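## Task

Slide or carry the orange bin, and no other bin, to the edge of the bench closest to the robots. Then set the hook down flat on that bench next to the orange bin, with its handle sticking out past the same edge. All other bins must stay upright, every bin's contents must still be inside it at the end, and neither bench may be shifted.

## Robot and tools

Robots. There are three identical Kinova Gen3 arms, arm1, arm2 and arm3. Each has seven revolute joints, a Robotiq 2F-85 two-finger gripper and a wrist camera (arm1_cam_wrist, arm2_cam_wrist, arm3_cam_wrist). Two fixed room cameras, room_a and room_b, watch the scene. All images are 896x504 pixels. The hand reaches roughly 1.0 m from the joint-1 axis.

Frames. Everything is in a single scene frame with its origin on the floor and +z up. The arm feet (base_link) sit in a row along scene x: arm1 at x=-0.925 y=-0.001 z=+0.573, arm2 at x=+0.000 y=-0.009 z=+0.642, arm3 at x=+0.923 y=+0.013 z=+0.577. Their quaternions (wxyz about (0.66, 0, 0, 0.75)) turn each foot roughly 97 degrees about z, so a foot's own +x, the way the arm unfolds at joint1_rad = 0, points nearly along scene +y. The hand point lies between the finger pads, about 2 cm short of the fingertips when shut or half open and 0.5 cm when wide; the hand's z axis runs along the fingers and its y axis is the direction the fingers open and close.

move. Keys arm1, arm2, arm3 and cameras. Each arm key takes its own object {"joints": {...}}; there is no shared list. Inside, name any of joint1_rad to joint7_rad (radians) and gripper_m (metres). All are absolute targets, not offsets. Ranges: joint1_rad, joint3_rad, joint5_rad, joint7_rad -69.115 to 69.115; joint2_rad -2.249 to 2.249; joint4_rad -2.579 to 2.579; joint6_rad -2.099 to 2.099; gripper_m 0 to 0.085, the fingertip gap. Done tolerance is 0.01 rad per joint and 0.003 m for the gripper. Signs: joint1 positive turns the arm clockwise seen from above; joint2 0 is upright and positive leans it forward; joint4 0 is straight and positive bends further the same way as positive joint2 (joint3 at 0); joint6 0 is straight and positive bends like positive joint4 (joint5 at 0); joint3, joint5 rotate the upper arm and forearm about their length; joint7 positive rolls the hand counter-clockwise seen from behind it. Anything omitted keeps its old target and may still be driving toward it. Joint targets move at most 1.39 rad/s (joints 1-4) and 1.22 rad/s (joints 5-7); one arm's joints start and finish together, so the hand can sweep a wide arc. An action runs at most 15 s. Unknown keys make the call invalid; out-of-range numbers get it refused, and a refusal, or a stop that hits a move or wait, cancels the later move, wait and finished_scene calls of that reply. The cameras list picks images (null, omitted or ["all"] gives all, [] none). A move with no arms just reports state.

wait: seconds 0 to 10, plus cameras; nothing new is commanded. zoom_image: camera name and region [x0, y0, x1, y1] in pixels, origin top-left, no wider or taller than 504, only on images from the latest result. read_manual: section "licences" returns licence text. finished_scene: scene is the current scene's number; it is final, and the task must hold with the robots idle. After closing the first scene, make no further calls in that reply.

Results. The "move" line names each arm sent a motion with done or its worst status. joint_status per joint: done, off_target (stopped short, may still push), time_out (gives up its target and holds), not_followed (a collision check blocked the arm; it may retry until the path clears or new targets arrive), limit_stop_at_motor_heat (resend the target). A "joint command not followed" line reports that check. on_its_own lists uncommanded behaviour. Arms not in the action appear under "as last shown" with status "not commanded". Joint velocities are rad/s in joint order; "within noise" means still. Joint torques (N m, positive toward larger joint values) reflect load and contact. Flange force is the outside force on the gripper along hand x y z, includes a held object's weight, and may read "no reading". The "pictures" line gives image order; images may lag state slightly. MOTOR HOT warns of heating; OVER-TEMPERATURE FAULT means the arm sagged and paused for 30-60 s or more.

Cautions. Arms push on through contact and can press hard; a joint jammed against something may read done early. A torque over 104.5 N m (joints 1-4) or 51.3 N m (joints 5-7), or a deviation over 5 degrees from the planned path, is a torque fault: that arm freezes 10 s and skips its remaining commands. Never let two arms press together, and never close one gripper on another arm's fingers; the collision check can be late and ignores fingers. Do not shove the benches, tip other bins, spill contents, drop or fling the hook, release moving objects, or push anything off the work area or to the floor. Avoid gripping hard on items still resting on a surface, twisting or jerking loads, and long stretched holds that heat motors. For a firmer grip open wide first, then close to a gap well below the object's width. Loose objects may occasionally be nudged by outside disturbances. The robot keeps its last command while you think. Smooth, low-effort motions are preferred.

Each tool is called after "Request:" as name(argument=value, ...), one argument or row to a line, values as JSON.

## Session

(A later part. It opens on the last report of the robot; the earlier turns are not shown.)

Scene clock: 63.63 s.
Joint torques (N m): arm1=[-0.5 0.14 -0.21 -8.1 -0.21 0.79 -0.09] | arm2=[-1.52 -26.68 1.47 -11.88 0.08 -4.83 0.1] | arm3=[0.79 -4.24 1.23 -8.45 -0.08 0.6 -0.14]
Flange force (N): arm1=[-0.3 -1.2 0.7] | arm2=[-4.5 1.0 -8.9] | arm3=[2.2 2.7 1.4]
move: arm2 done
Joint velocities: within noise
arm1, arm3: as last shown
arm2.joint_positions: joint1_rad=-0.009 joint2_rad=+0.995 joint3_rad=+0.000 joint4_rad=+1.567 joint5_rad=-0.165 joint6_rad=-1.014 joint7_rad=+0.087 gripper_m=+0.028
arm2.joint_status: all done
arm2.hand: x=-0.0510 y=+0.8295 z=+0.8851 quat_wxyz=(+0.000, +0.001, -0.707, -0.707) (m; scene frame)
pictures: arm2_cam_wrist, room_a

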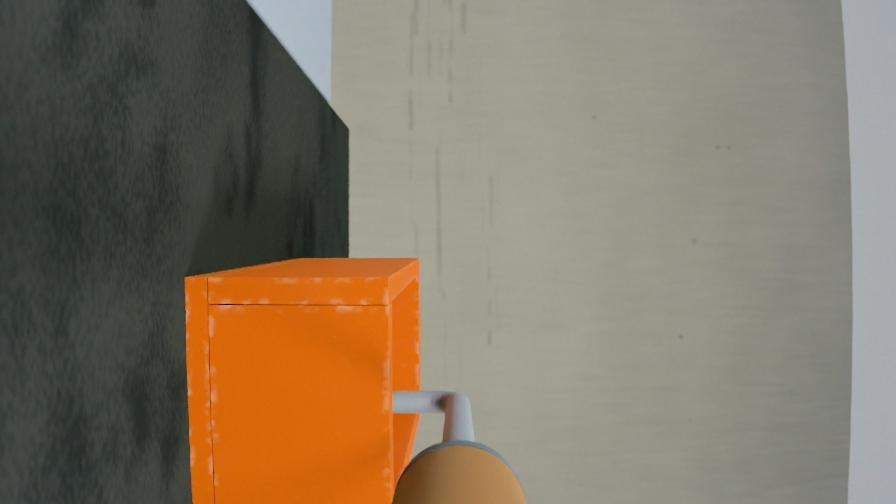

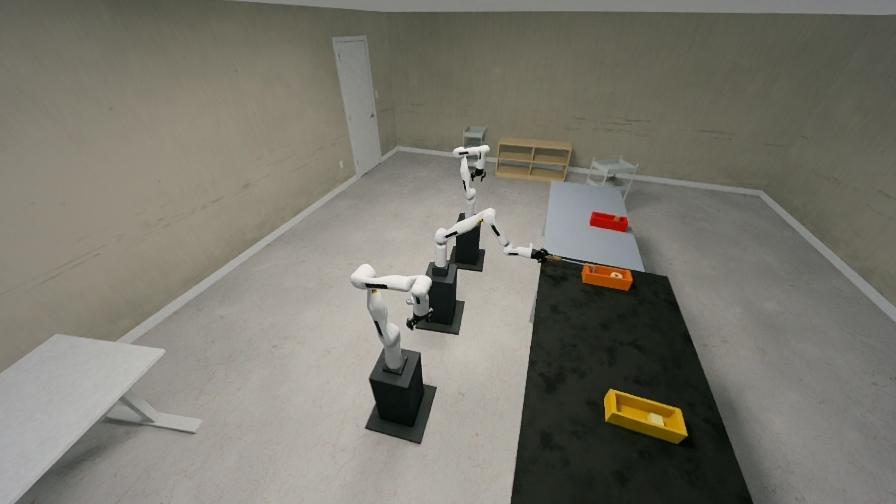

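Request:
move(
  arm2={"joints":{"joint1_rad":-0.0419,"joint2_rad":0.8947,"joint4_rad":1.9312,"joint5_rad":-0.1811,"joint6_rad":-1.2768,"joint7_rad":0.052}},
  cameras=["arm2_cam_wrist"],
)

Request:
move(
  arm2={"joints":{"joint1_rad":-0.0812,"joint2_rad":0.8545,"joint4_rad":2.1948,"joint5_rad":-0.2132,"joint6_rad":-1.4972,"joint7_rad":0.0159}},
  cameras=["arm2_cam_wrist","room_a"],
)

Request:
zoom_image(
  camera="room_a",
  region=[510, 220, 630, 300],
)

Scene clock: 66.43 s.
Joint torques (N m): arm1=[-0.59 0.15 -0.2 -8.06 -0.2 0.8 -0.06] | arm2=[-1.54 -22.95 1.49 -9.52 -0.02 -4.94 0.13] | arm3=[0.78 -4.25 1.21 -8.44 -0.1 0.64 -0.15]
Flange force (N): arm1=[-0.2 -1.0 0.6] | arm2=[-4.5 2.2 -6.9] | arm3=[2.0 2.7 1.5]
move: arm2 done
Joint velocities: within noise
arm1, arm3: as last shown
arm2.joint_positions: joint1_rad=-0.042 joint2_rad=+0.895 joint3_rad=+0.000 joint4_rad=+1.931 joint5_rad=-0.181 joint6_rad=-1.277 joint7_rad=+0.052 gripper_m=+0.028
arm2.joint_status: all done
arm2.hand: x=-0.0509 y=+0.7297 z=+0.8849 quat_wxyz=(+0.000, +0.001, -0.707, -0.707) (m; scene frame)
pictures: arm2_cam_wrist

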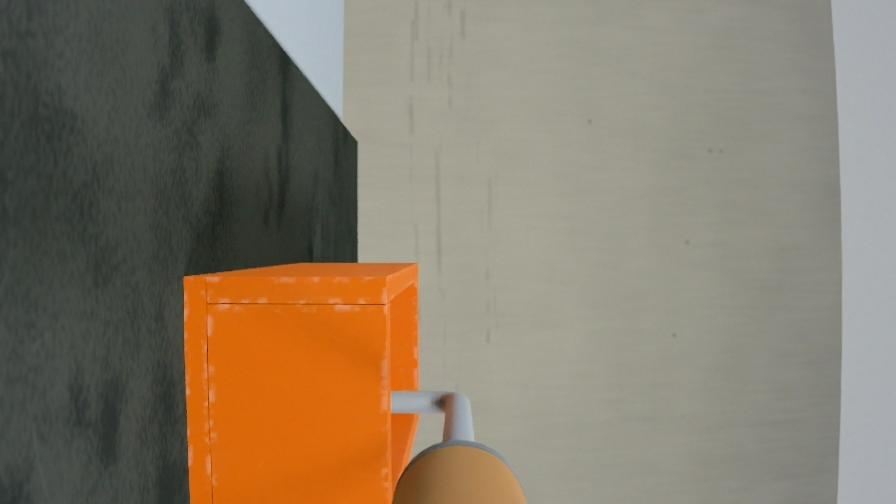

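Scene clock: 67.87 s.
Joint torques (N m): arm1=[-0.54 0.16 -0.26 -8.09 -0.25 0.78 -0.02] | arm2=[-1.55 -20.18 1.58 -7.22 -0.19 -4.92 0.09] | arm3=[0.78 -4.31 1.22 -8.48 -0.09 0.62 -0.14]
Flange force (N): arm1=[-0.3 -1.2 0.7] | arm2=[-4.7 3.1 -5.1] | arm3=[2.0 2.8 1.6]
move: arm2 done
Joint velocities: within noise
arm1, arm3: as last shown
arm2.joint_positions: joint1_rad=-0.081 joint2_rad=+0.854 joint3_rad=+0.000 joint4_rad=+2.195 joint5_rad=-0.213 joint6_rad=-1.497 joint7_rad=+0.016 gripper_m=+0.028
arm2.joint_status: all done
arm2.hand: x=-0.0506 y=+0.6497 z=+0.8849 quat_wxyz=(+0.000, +0.001, -0.707, -0.707) (m; scene frame)
pictures: arm2_cam_wrist, room_a

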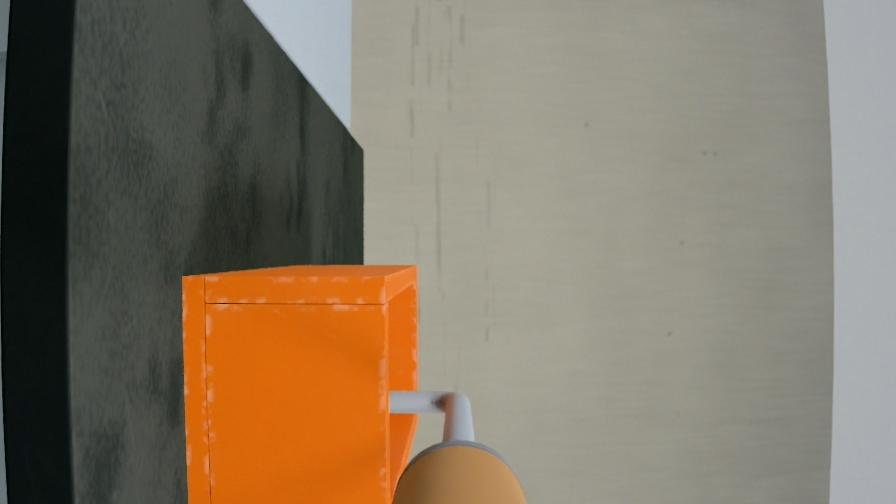

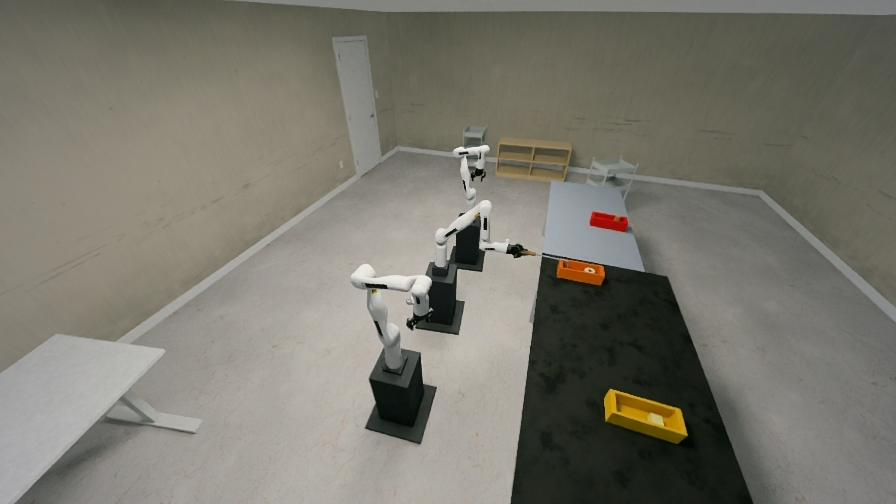

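Scaled by 4.200 from the camera's 896x504 image, which has a finer 1280x720 frame.

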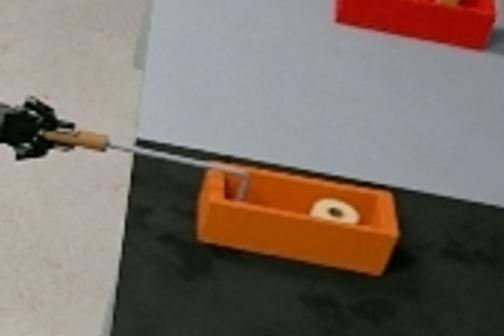

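Request:
move(
  arm2={"joints":{"joint1_rad":-0.1255,"joint2_rad":0.8585,"joint4_rad":2.3845,"joint5_rad":-0.2587,"joint6_rad":-1.6855,"joint7_rad":-0.0302}},
  cameras=["arm2_cam_wrist"],
)

Request:
move(
  arm2={"joints":{"joint1_rad":-0.1728,"joint2_rad":0.8919,"joint4_rad":2.5232,"joint5_rad":-0.3166,"joint6_rad":-1.848,"joint7_rad":-0.0882}},
  cameras=["arm2_cam_wrist","room_a"],
)

Scene clock: 76.83 s.
Joint torques (N m): arm1=[-0.52 0.15 -0.21 -8.03 -0.21 0.84 -0.08] | arm2=[-1.6 -18.26 1.76 -5.23 -0.38 -4.9 0.1] | arm3=[0.77 -4.27 1.22 -8.49 -0.1 0.6 -0.16]
Flange force (N): arm1=[-0.4 -1.1 0.6] | arm2=[-4.8 4.1 -3.7] | arm3=[2.1 2.6 1.6]
move: arm2 done
Joint velocities: within noise
arm1.joint_positions: joint1_rad=+0.603 joint2_rad=-0.399 joint3_rad=-0.041 joint4_rad=+1.662 joint5_rad=+0.010 joint6_rad=+2.038 joint7_rad=+1.045 gripper_m=+0.085
arm1.joint_status: not commanded
arm1.hand: x=-0.8659 y=+0.0675 z=+1.0332 quat_wxyz=(+0.045, +0.296, -0.952, +0.068) (m; scene frame)
arm2.joint_positions: joint1_rad=-0.125 joint2_rad=+0.859 joint3_rad=+0.000 joint4_rad=+2.384 joint5_rad=-0.259 joint6_rad=-1.685 joint7_rad=-0.030 gripper_m=+0.028
arm2.joint_status: all done
arm2.hand: x=-0.0505 y=+0.5895 z=+0.8849 quat_wxyz=(+0.000, +0.001, -0.707, -0.707) (m; scene frame)
arm3.joint_positions: joint1_rad=+0.198 joint2_rad=-0.202 joint3_rad=-0.085 joint4_rad=+1.627 joint5_rad=-0.103 joint6_rad=+1.830 joint7_rad=+0.908 gripper_m=+0.085
arm3.joint_status: not commanded
arm3.hand: x=+0.9275 y=+0.2057 z=+1.0109 quat_wxyz=(+0.070, +0.427, -0.901, +0.031) (m; scene frame)
pictures: arm2_cam_wrist

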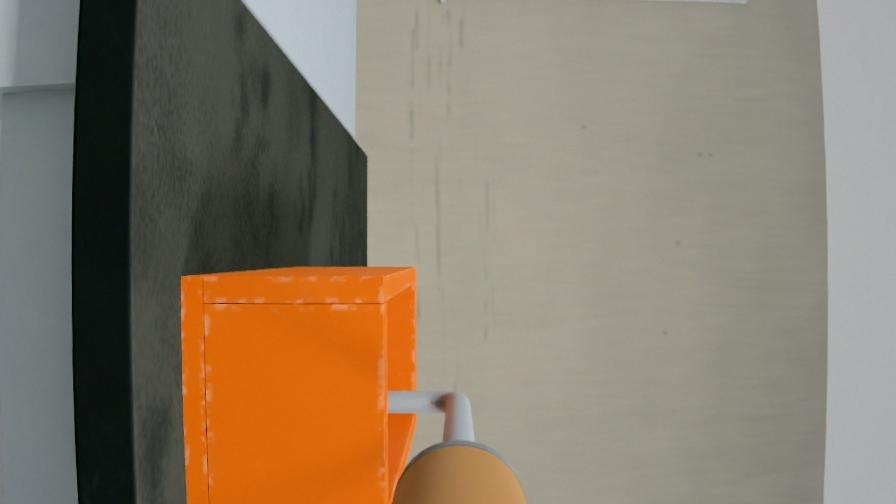

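Scene clock: 78.00 s.
Joint torques (N m): arm1=[-0.56 0.15 -0.23 -8.05 -0.19 0.78 -0.08] | arm2=[-1.59 -16.98 1.97 -3.5 -0.64 -4.89 0.13] | arm3=[0.77 -4.28 1.22 -8.45 -0.1 0.59 -0.12]
Flange force (N): arm1=[-0.2 -1.1 0.5] | arm2=[-4.8 4.9 -2.3] | arm3=[2.1 2.8 1.4]
move: arm2 done
Joint velocities: within noise
arm1, arm3: as last shown
arm2.joint_positions: joint1_rad=-0.173 joint2_rad=+0.892 joint3_rad=+0.000 joint4_rad=+2.523 joint5_rad=-0.317 joint6_rad=-1.848 joint7_rad=-0.088 gripper_m=+0.028
arm2.joint_status: all done
arm2.hand: x=-0.0507 y=+0.5448 z=+0.8849 quat_wxyz=(+0.000, +0.001, -0.707, -0.707) (m; scene frame)
pictures: arm2_cam_wrist, room_a

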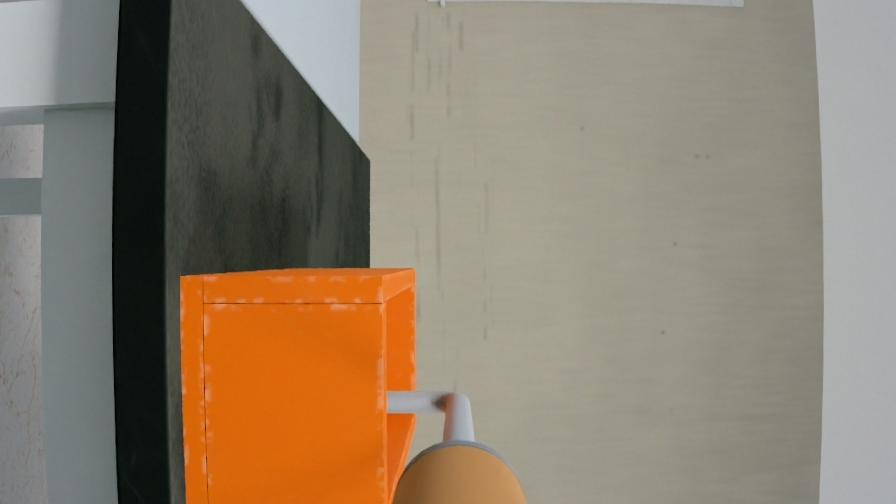

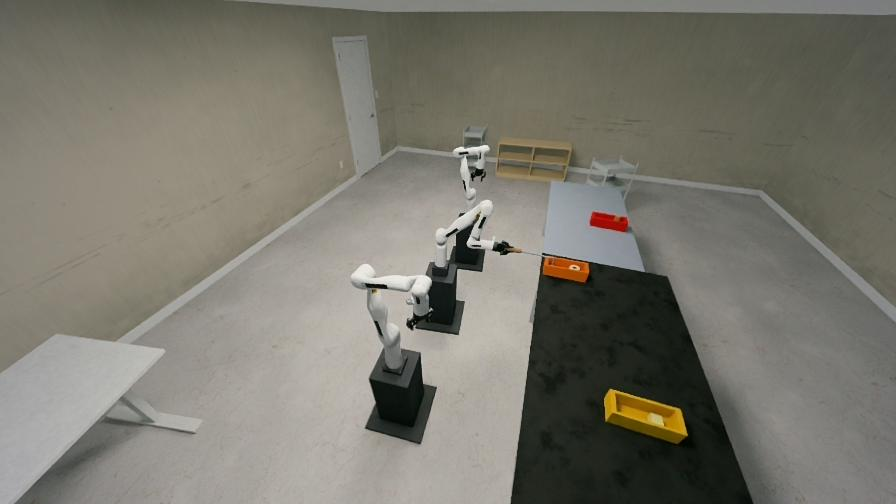

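Request:
move(
  arm2={"joints":{"joint1_rad":-0.182,"joint2_rad":0.9002,"joint4_rad":2.5495,"joint5_rad":-0.329,"joint6_rad":-1.8795,"joint7_rad":-0.1005}},
  cameras=["arm2_cam_wrist","room_a","room_b"],
)

Request:
zoom_image(
  camera="room_a",
  region=[460, 200, 700, 340],
)

Request:
zoom_image(
  camera="room_b",
  region=[300, 200, 600, 380],
)

Scene clock: 81.13 s.
Joint torques (N m): arm1=[-0.54 0.18 -0.17 -8.06 -0.18 0.82 -0.07] | arm2=[-1.62 -16.74 2 -3.12 -0.69 -4.88 0.11] | arm3=[0.78 -4.27 1.21 -8.5 -0.09 0.6 -0.15]
Flange force (N): arm1=[-0.2 -0.9 0.7] | arm2=[-4.8 5.1 -1.8] | arm3=[2.1 2.6 1.6]
move: arm2 done
Joint velocities: within noise
arm1, arm3: as last shown
arm2.joint_positions: joint1_rad=-0.182 joint2_rad=+0.900 joint3_rad=+0.000 joint4_rad=+2.550 joint5_rad=-0.329 joint6_rad=-1.879 joint7_rad=-0.100 gripper_m=+0.028
arm2.joint_status: all done
arm2.hand: x=-0.0504 y=+0.5365 z=+0.8853 quat_wxyz=(+0.000, +0.001, -0.707, -0.707) (m; scene frame)
pictures: arm2_cam_wrist, room_a, room_b

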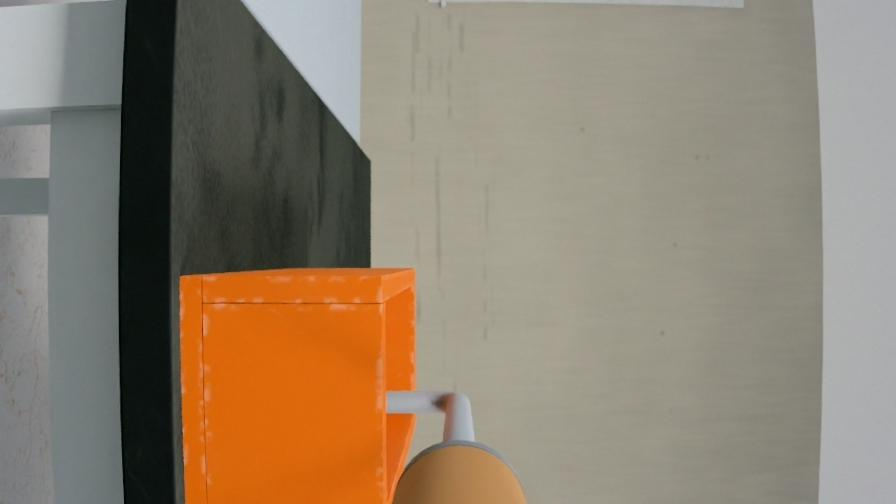

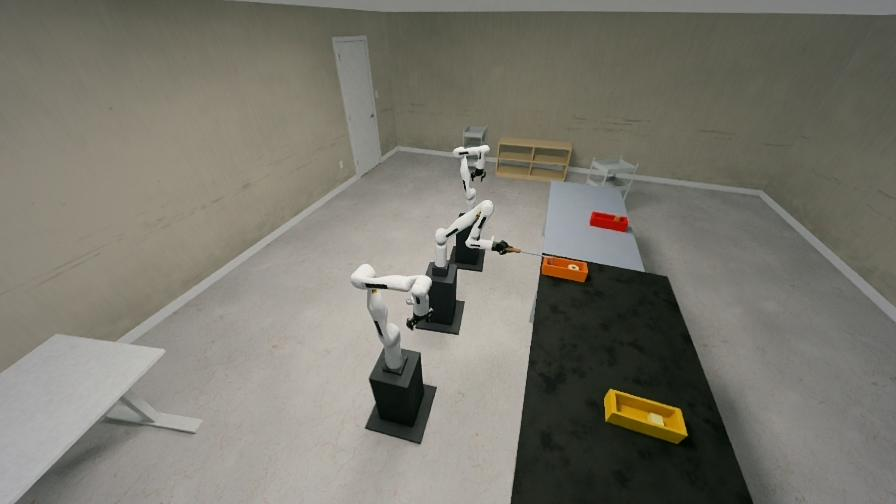

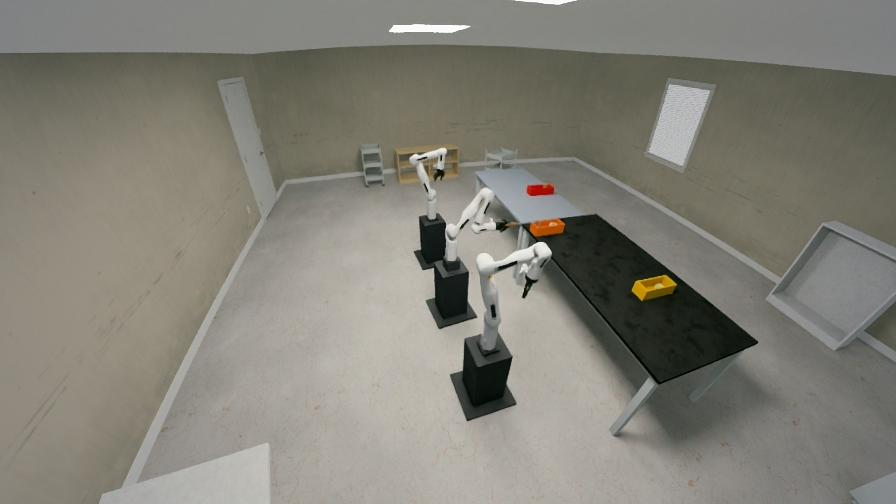

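Scaled by 2.100 from the camera's 896x504 image, which has a finer 1280x720 frame.

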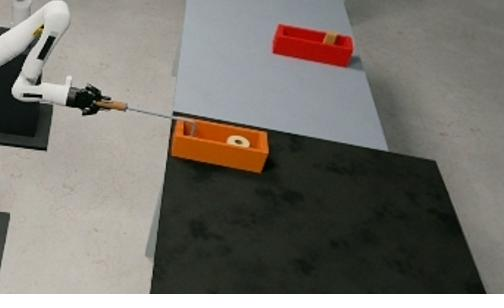

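Scaled by 1.680 from the camera's 896x504 image, which has a finer 1280x720 frame.

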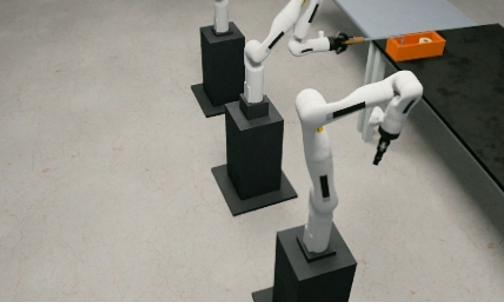

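Request:
move(
  arm2={"joints":{"joint1_rad":-0.1255,"joint2_rad":0.8585,"joint4_rad":2.3845,"joint5_rad":-0.2587,"joint6_rad":-1.6855,"joint7_rad":-0.0302}},
  cameras=[],
)

Request:
move(
  arm2={"joints":{"joint1_rad":-0.1089,"joint2_rad":0.4219,"joint4_rad":2.2868,"joint5_rad":-0.2617,"joint6_rad":-1.1679,"joint7_rad":0.1048}},
  cameras=["arm2_cam_wrist","room_a"],
)

Request:
zoom_image(
  camera="room_a",
  region=[460, 200, 700, 340],
)

Scene clock: 90.23 s.
Joint torques (N m): arm1=[-0.52 0.19 -0.17 -8.05 -0.23 0.8 -0.1] | arm2=[-1.55 -18.02 1.77 -5.4 -0.38 -4.74 0.11] | arm3=[0.81 -4.26 1.21 -8.45 -0.1 0.62 -0.15]
Flange force (N): arm1=[-0.2 -1.1 0.6] | arm2=[-4.9 4.5 -4.7] | arm3=[2.1 2.7 1.5]
move: arm2 done
Joint velocities: within noise
arm1, arm3: as last shown
arm2.joint_positions: joint1_rad=-0.125 joint2_rad=+0.859 joint3_rad=+0.000 joint4_rad=+2.385 joint5_rad=-0.259 joint6_rad=-1.686 joint7_rad=-0.030 gripper_m=+0.028
arm2.joint_status: all done
arm2.hand: x=-0.0505 y=+0.5895 z=+0.8849 quat_wxyz=(+0.000, +0.001, -0.707, -0.707) (m; scene frame)
pictures: none
No camera images: "cameras" was empty.

Scene clock: 91.97 s.
Joint torques (N m): arm1=[-0.53 0.12 -0.21 -8.06 -0.25 0.79 -0.03] | arm2=[-1.62 -15.97 1.14 -10.47 0.21 -4.75 0.1] | arm3=[0.76 -4.26 1.22 -8.48 -0.11 0.63 -0.14]
Flange force (N): arm1=[-0.3 -1.0 0.5] | arm2=[-6.5 0.3 -6.8] | arm3=[2.1 2.7 1.6]
move: arm2 done
Joint velocities: within noise
arm1, arm3: as last shown
arm2.joint_positions: joint1_rad=-0.109 joint2_rad=+0.422 joint3_rad=+0.000 joint4_rad=+2.287 joint5_rad=-0.262 joint6_rad=-1.168 joint7_rad=+0.105 gripper_m=+0.028
arm2.joint_status: all done
arm2.hand: x=-0.0507 y=+0.6095 z=+1.0209 quat_wxyz=(+0.000, +0.001, -0.707, -0.707) (m; scene frame)
pictures: arm2_cam_wrist, room_a

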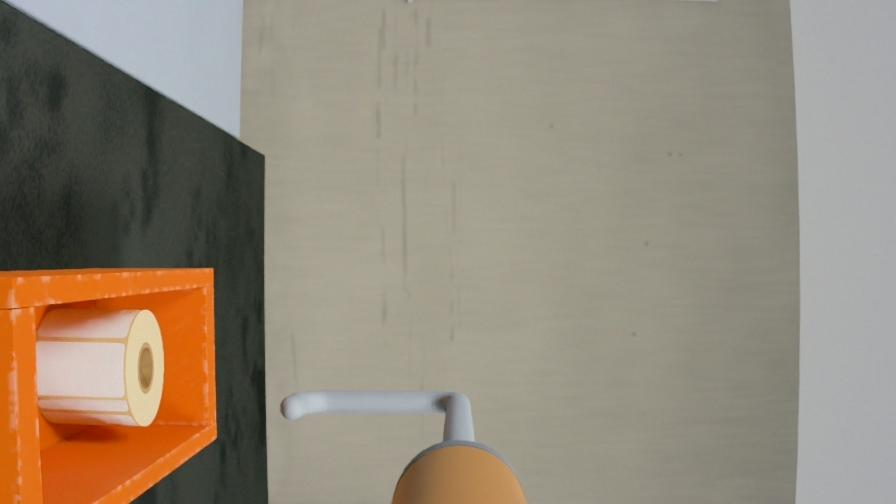

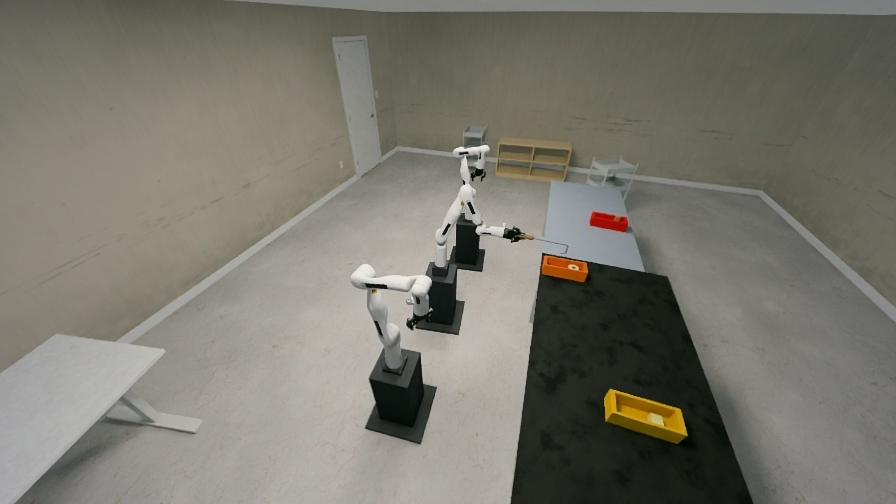

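Scaled by 2.100 from the camera's 896x504 image, which has a finer 1280x720 frame.

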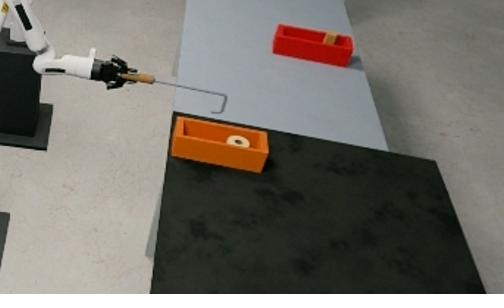

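Request:
move(
  arm2={"joints":{"joint7_rad":-1.466}},
  cameras=[],
)

Request:
move(
  arm2={"joints":{"joint1_rad":0.3987,"joint2_rad":0.7634,"joint4_rad":1.8671,"joint5_rad":0.3014,"joint6_rad":-1.096,"joint7_rad":-1.7205}},
  cameras=["arm2_cam_wrist","room_a"],
)

Request:
zoom_image(
  camera="room_a",
  region=[460, 200, 700, 340],
)

Scene clock: 95.27 s.
Joint torques (N m): arm1=[-0.51 0.22 -0.19 -7.96 -0.22 0.82 -0.05] | arm2=[-1.58 -15.95 1.19 -10.49 0.17 -4.73 0.11] | arm3=[0.8 -4.25 1.24 -8.49 -0.11 0.63 -0.15]
Flange force (N): arm1=[-0.2 -1.0 0.3] | arm2=[0.2 6.5 -7.0] | arm3=[2.2 2.7 1.7]
move: arm2 done
Joint velocities: within noise
arm1, arm3: as last shown
arm2.joint_positions: joint1_rad=-0.109 joint2_rad=+0.422 joint3_rad=+0.000 joint4_rad=+2.287 joint5_rad=-0.262 joint6_rad=-1.168 joint7_rad=-1.466 gripper_m=+0.028
arm2.joint_status: all done
arm2.hand: x=-0.0507 y=+0.6095 z=+1.0209 quat_wxyz=(+0.500, -0.499, -0.500, -0.500) (m; scene frame)
pictures: none
No camera images: "cameras" was empty.

Scene clock: 97.10 s.
Joint torques (N m): arm1=[-0.52 0.14 -0.15 -7.98 -0.24 0.8 -0.06] | arm2=[-1.44 -22.53 0.05 -11.17 -0.81 -4.68 0.12] | arm3=[0.75 -4.3 1.22 -8.47 -0.09 0.6 -0.17]
Flange force (N): arm1=[-0.2 -0.9 0.3] | arm2=[1.2 1.0 -9.2] | arm3=[2.0 2.6 1.5]
move: arm2 done
Joint velocities: within noise
arm1, arm3: as last shown
arm2.joint_positions: joint1_rad=+0.399 joint2_rad=+0.763 joint3_rad=+0.000 joint4_rad=+1.867 joint5_rad=+0.301 joint6_rad=-1.096 joint7_rad=-1.721 gripper_m=+0.028
arm2.joint_status: all done
arm2.hand: x=+0.1392 y=+0.7297 z=+0.9511 quat_wxyz=(+0.500, -0.499, -0.500, -0.500) (m; scene frame)
pictures: arm2_cam_wrist, room_a

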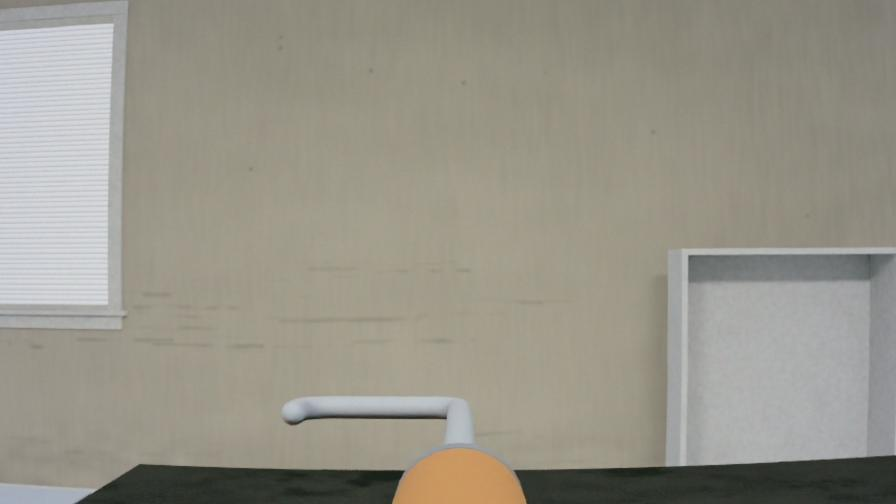

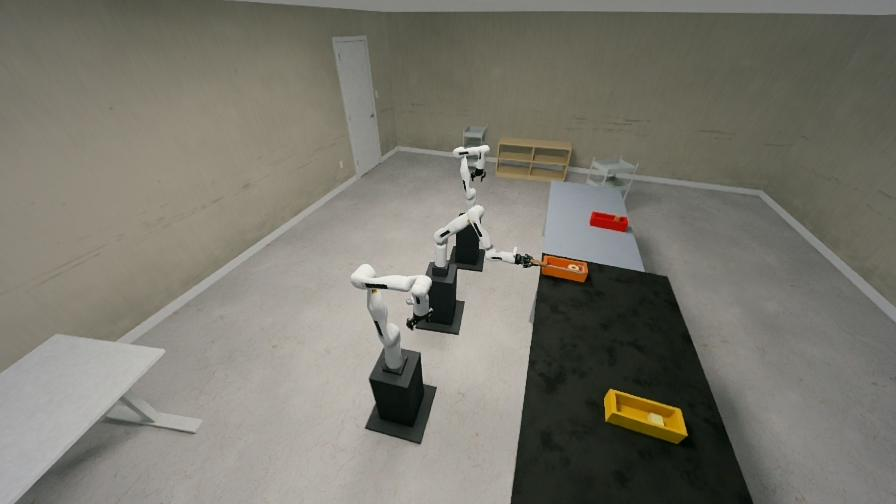

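Scaled by 2.100 from the camera's 896x504 image, which has a finer 1280x720 frame.

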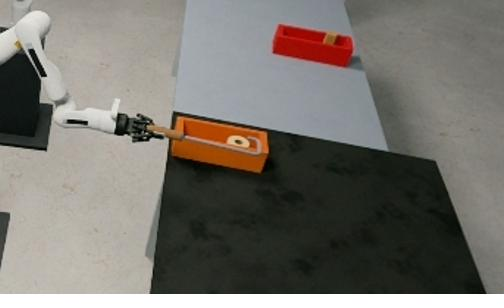

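Request:
move(
  arm2={"joints":{"joint1_rad":0.3957,"joint2_rad":1.136,"joint4_rad":1.796,"joint5_rad":0.269,"joint6_rad":-1.3852,"joint7_rad":-1.63}},
  cameras=["arm2_cam_wrist","room_a","room_b"],
)

Request:
zoom_image(
  camera="room_a",
  region=[480, 220, 640, 310],
)

Request:
zoom_image(
  camera="room_b",
  region=[450, 180, 610, 270],
)

Scene clock: 100.20 s.
Joint torques (N m): arm1=[-0.59 0.21 -0.23 -8.01 -0.24 0.79 -0.1] | arm2=[-1.41 -24.17 -0.12 -8.38 -0.51 -4.73 0.08] | arm3=[0.75 -4.21 1.2 -8.5 -0.1 0.63 -0.15]
Flange force (N): arm1=[-0.3 -1.3 0.4] | arm2=[4.0 0.5 -7.9] | arm3=[2.2 2.5 1.7]
move: arm2 done
Joint velocities: within noise
arm1, arm3: as last shown
arm2.joint_positions: joint1_rad=+0.396 joint2_rad=+1.136 joint3_rad=+0.000 joint4_rad=+1.796 joint5_rad=+0.269 joint6_rad=-1.385 joint7_rad=-1.630 gripper_m=+0.028
arm2.joint_status: all done
arm2.hand: x=+0.1392 y=+0.7299 z=+0.7911 quat_wxyz=(+0.500, -0.499, -0.500, -0.500) (m; scene frame)
pictures: arm2_cam_wrist, room_a, room_b

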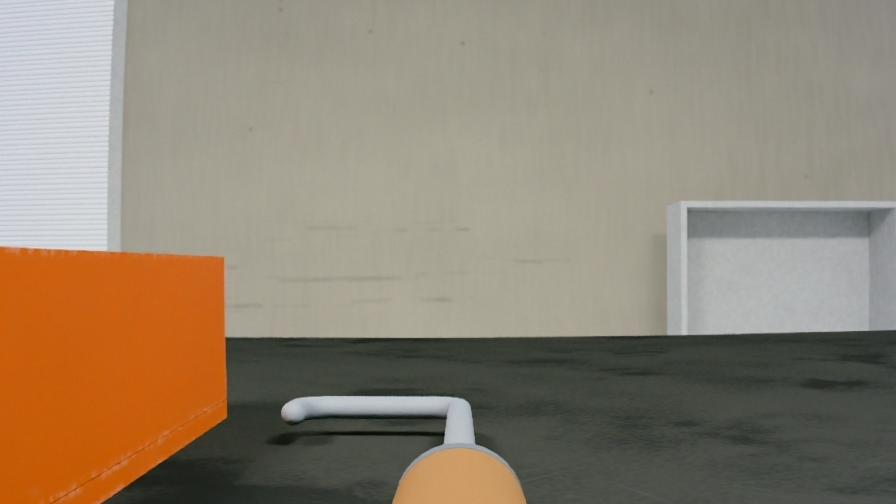

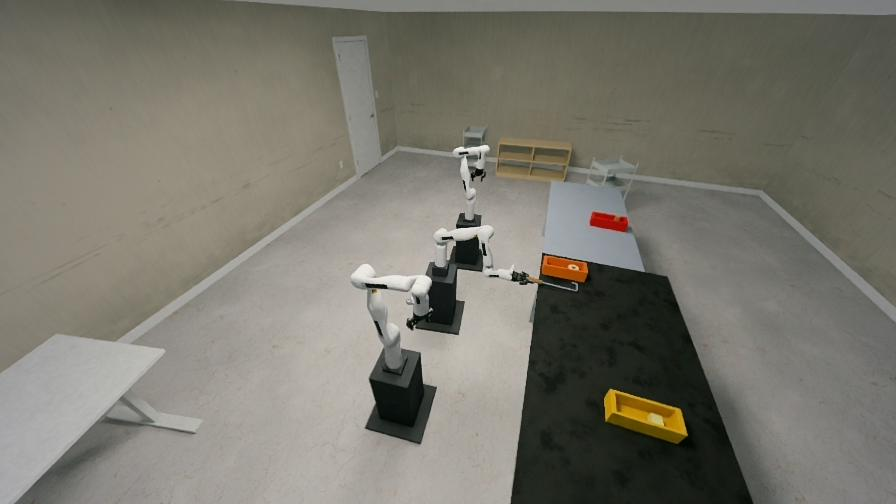

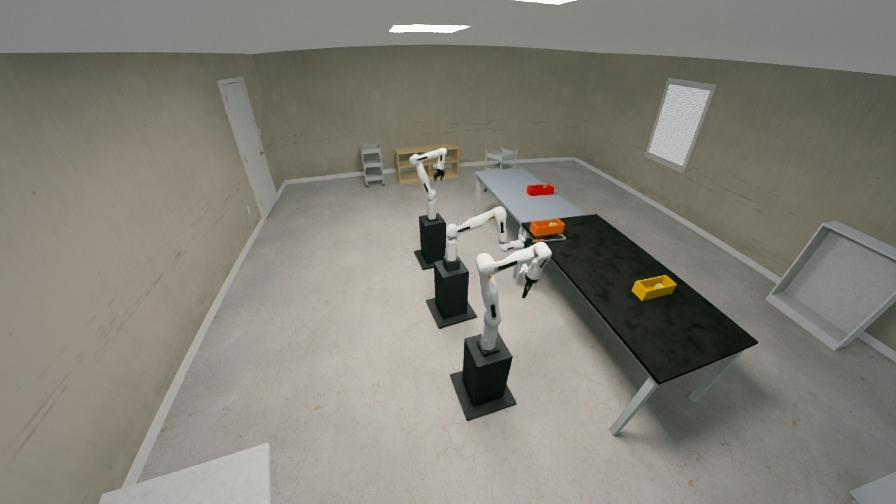

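Scaled by 3.150 from the camera's 896x504 image, which has a finer 1280x720 frame.

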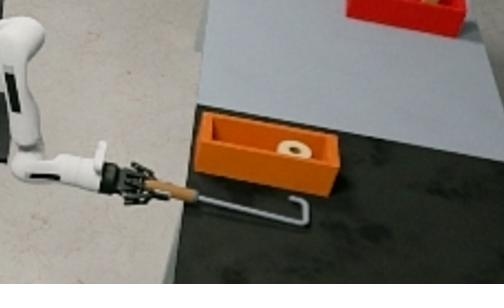

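Scaled by 3.150 from the camera's 896x504 image, which has a finer 1280x720 frame.

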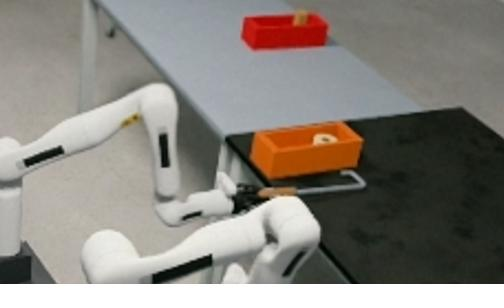

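Request:
move(
  arm2={"joints":{"joint1_rad":0.3955,"joint2_rad":1.153,"joint4_rad":1.7882,"joint5_rad":0.2684,"joint6_rad":-1.3942,"joint7_rad":-1.6252}},
  cameras=[],
)

Request:
move(
  arm2={"joints":{"joint1_rad":0.3955,"joint2_rad":1.1576,"joint4_rad":1.7862,"joint5_rad":0.2682,"joint6_rad":-1.3967,"joint7_rad":-1.624}},
  cameras=["arm2_cam_wrist"],
)

Scene clock: 101.83 s.
Joint torques (N m): arm1=[-0.53 0.05 -0.16 -8.02 -0.22 0.81 -0.06] | arm2=[-1.43 -24.16 -0.13 -8.3 -0.47 -4.76 0.1] | arm3=[0.77 -4.28 1.2 -8.42 -0.07 0.61 -0.15]
Flange force (N): arm1=[-0.4 -0.8 0.3] | arm2=[4.3 0.5 -7.8] | arm3=[2.0 2.7 1.4]
move: arm2 done
Joint velocities: within noise
arm1.joint_positions: joint1_rad=+0.603 joint2_rad=-0.399 joint3_rad=-0.041 joint4_rad=+1.662 joint5_rad=+0.010 joint6_rad=+2.038 joint7_rad=+1.045 gripper_m=+0.085
arm1.joint_status: not commanded
arm1.hand: x=-0.8659 y=+0.0675 z=+1.0332 quat_wxyz=(+0.045, +0.296, -0.952, +0.068) (m; scene frame)
arm2.joint_positions: joint1_rad=+0.395 joint2_rad=+1.153 joint3_rad=+0.000 joint4_rad=+1.788 joint5_rad=+0.268 joint6_rad=-1.394 joint7_rad=-1.625 gripper_m=+0.028
arm2.joint_status: all done
arm2.hand: x=+0.1392 y=+0.7299 z=+0.7840 quat_wxyz=(+0.500, -0.499, -0.501, -0.501) (m; scene frame)
arm3.joint_positions: joint1_rad=+0.198 joint2_rad=-0.202 joint3_rad=-0.085 joint4_rad=+1.627 joint5_rad=-0.103 joint6_rad=+1.830 joint7_rad=+0.908 gripper_m=+0.085
arm3.joint_status: not commanded
arm3.hand: x=+0.9275 y=+0.2057 z=+1.0109 quat_wxyz=(+0.070, +0.427, -0.901, +0.031) (m; scene frame)
pictures: none
No camera images: "cameras" was empty.

Scene clock: 102.30 s.
Joint torques (N m): arm1=[-0.6 0.16 -0.25 -8.06 -0.21 0.77 -0.1] | arm2=[-1.38 -23.96 -0.07 -8.12 -0.5 -4.6 0.13] | arm3=[0.81 -4.28 1.21 -8.47 -0.08 0.61 -0.16]
Flange force (N): arm1=[-0.3 -1.3 0.5] | arm2=[4.5 0.5 -7.7] | arm3=[2.0 2.7 1.5]
move: arm2 done
Joint velocities: within noise
arm1, arm3: as last shown
arm2.joint_positions: joint1_rad=+0.395 joint2_rad=+1.158 joint3_rad=+0.000 joint4_rad=+1.786 joint5_rad=+0.268 joint6_rad=-1.397 joint7_rad=-1.624 gripper_m=+0.028
arm2.joint_status: all done
arm2.hand: x=+0.1392 y=+0.7299 z=+0.7821 quat_wxyz=(+0.500, -0.499, -0.501, -0.501) (m; scene frame)
pictures: arm2_cam_wrist

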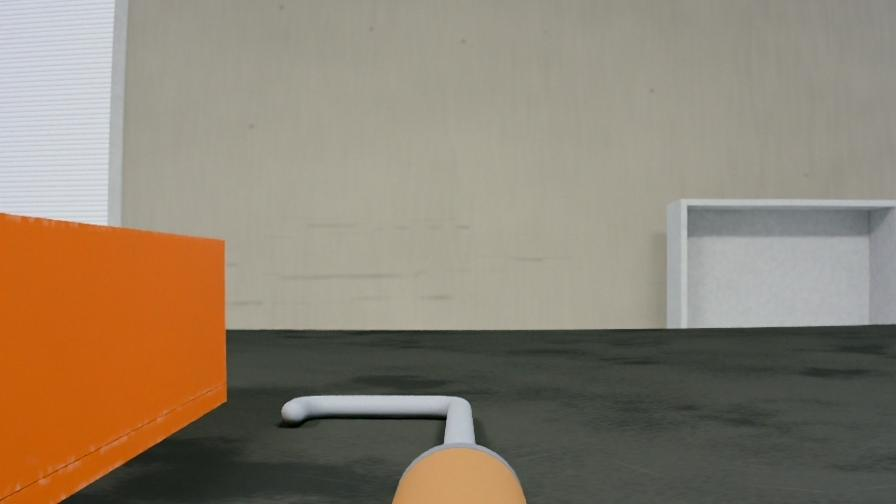

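Request:
move(
  arm2={"joints":{"joint2_rad":1.1601}},
  cameras=[],
)

Request:
move(
  arm2={"joints":{"joint2_rad":1.1622}},
  cameras=["arm2_cam_wrist"],
)

Scene clock: 103.27 s.
Joint torques (N m): arm1=[-0.52 0.22 -0.28 -8.03 -0.18 0.8 -0.1] | arm2=[-1.31 -22.57 0.22 -7.14 -0.45 -3.76 0.2] | arm3=[0.79 -4.26 1.2 -8.48 -0.08 0.61 -0.13]
Flange force (N): arm1=[-0.3 -1.4 0.5] | arm2=[5.7 0.5 -7.4] | arm3=[2.1 2.7 1.6]
move: arm2 done
Joint velocities: within noise
arm1, arm3: as last shown
arm2.joint_positions: joint1_rad=+0.396 joint2_rad=+1.160 joint3_rad=+0.000 joint4_rad=+1.786 joint5_rad=+0.268 joint6_rad=-1.397 joint7_rad=-1.624 gripper_m=+0.028
arm2.joint_status: all done
arm2.hand: x=+0.1392 y=+0.7295 z=+0.7802 quat_wxyz=(+0.499, -0.499, -0.501, -0.500) (m; scene frame)
pictures: none
No camera images: "cameras" was empty.

Scene clock: 103.60 s.
Joint torques (N m): arm1=[-0.53 0.13 -0.2 -8.02 -0.21 0.74 -0.07] | arm2=[-1.29 -21.07 0.42 -6.15 -0.34 -2.89 0.26] | arm3=[0.79 -4.24 1.24 -8.44 -0.09 0.62 -0.16]
Flange force (N): arm1=[-0.2 -1.1 0.3] | arm2=[7.2 0.5 -7.2] | arm3=[2.1 2.7 1.5]
move: arm2 done
Joint velocities: within noise
arm1, arm3: as last shown
arm2.joint_positions: joint1_rad=+0.396 joint2_rad=+1.162 joint3_rad=+0.000 joint4_rad=+1.786 joint5_rad=+0.268 joint6_rad=-1.397 joint7_rad=-1.624 gripper_m=+0.028
arm2.joint_status: all done
arm2.hand: x=+0.1391 y=+0.7292 z=+0.7787 quat_wxyz=(+0.499, -0.500, -0.502, -0.499) (m; scene frame)
pictures: arm2_cam_wrist

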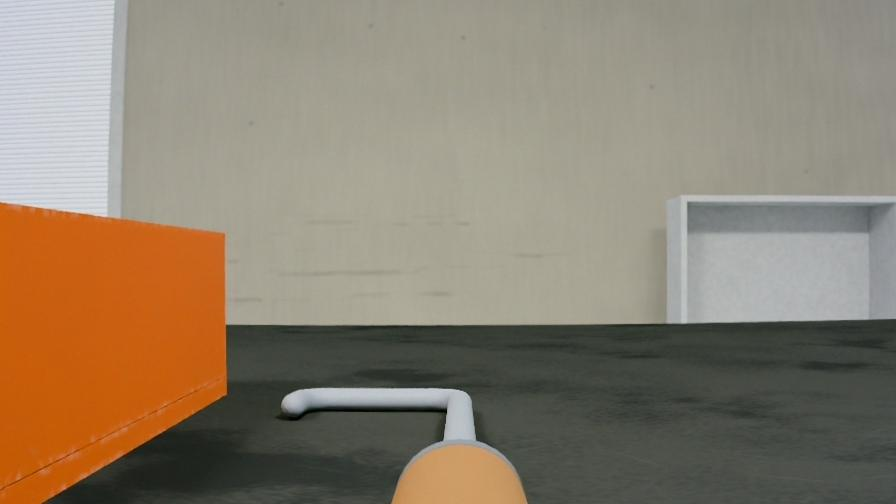

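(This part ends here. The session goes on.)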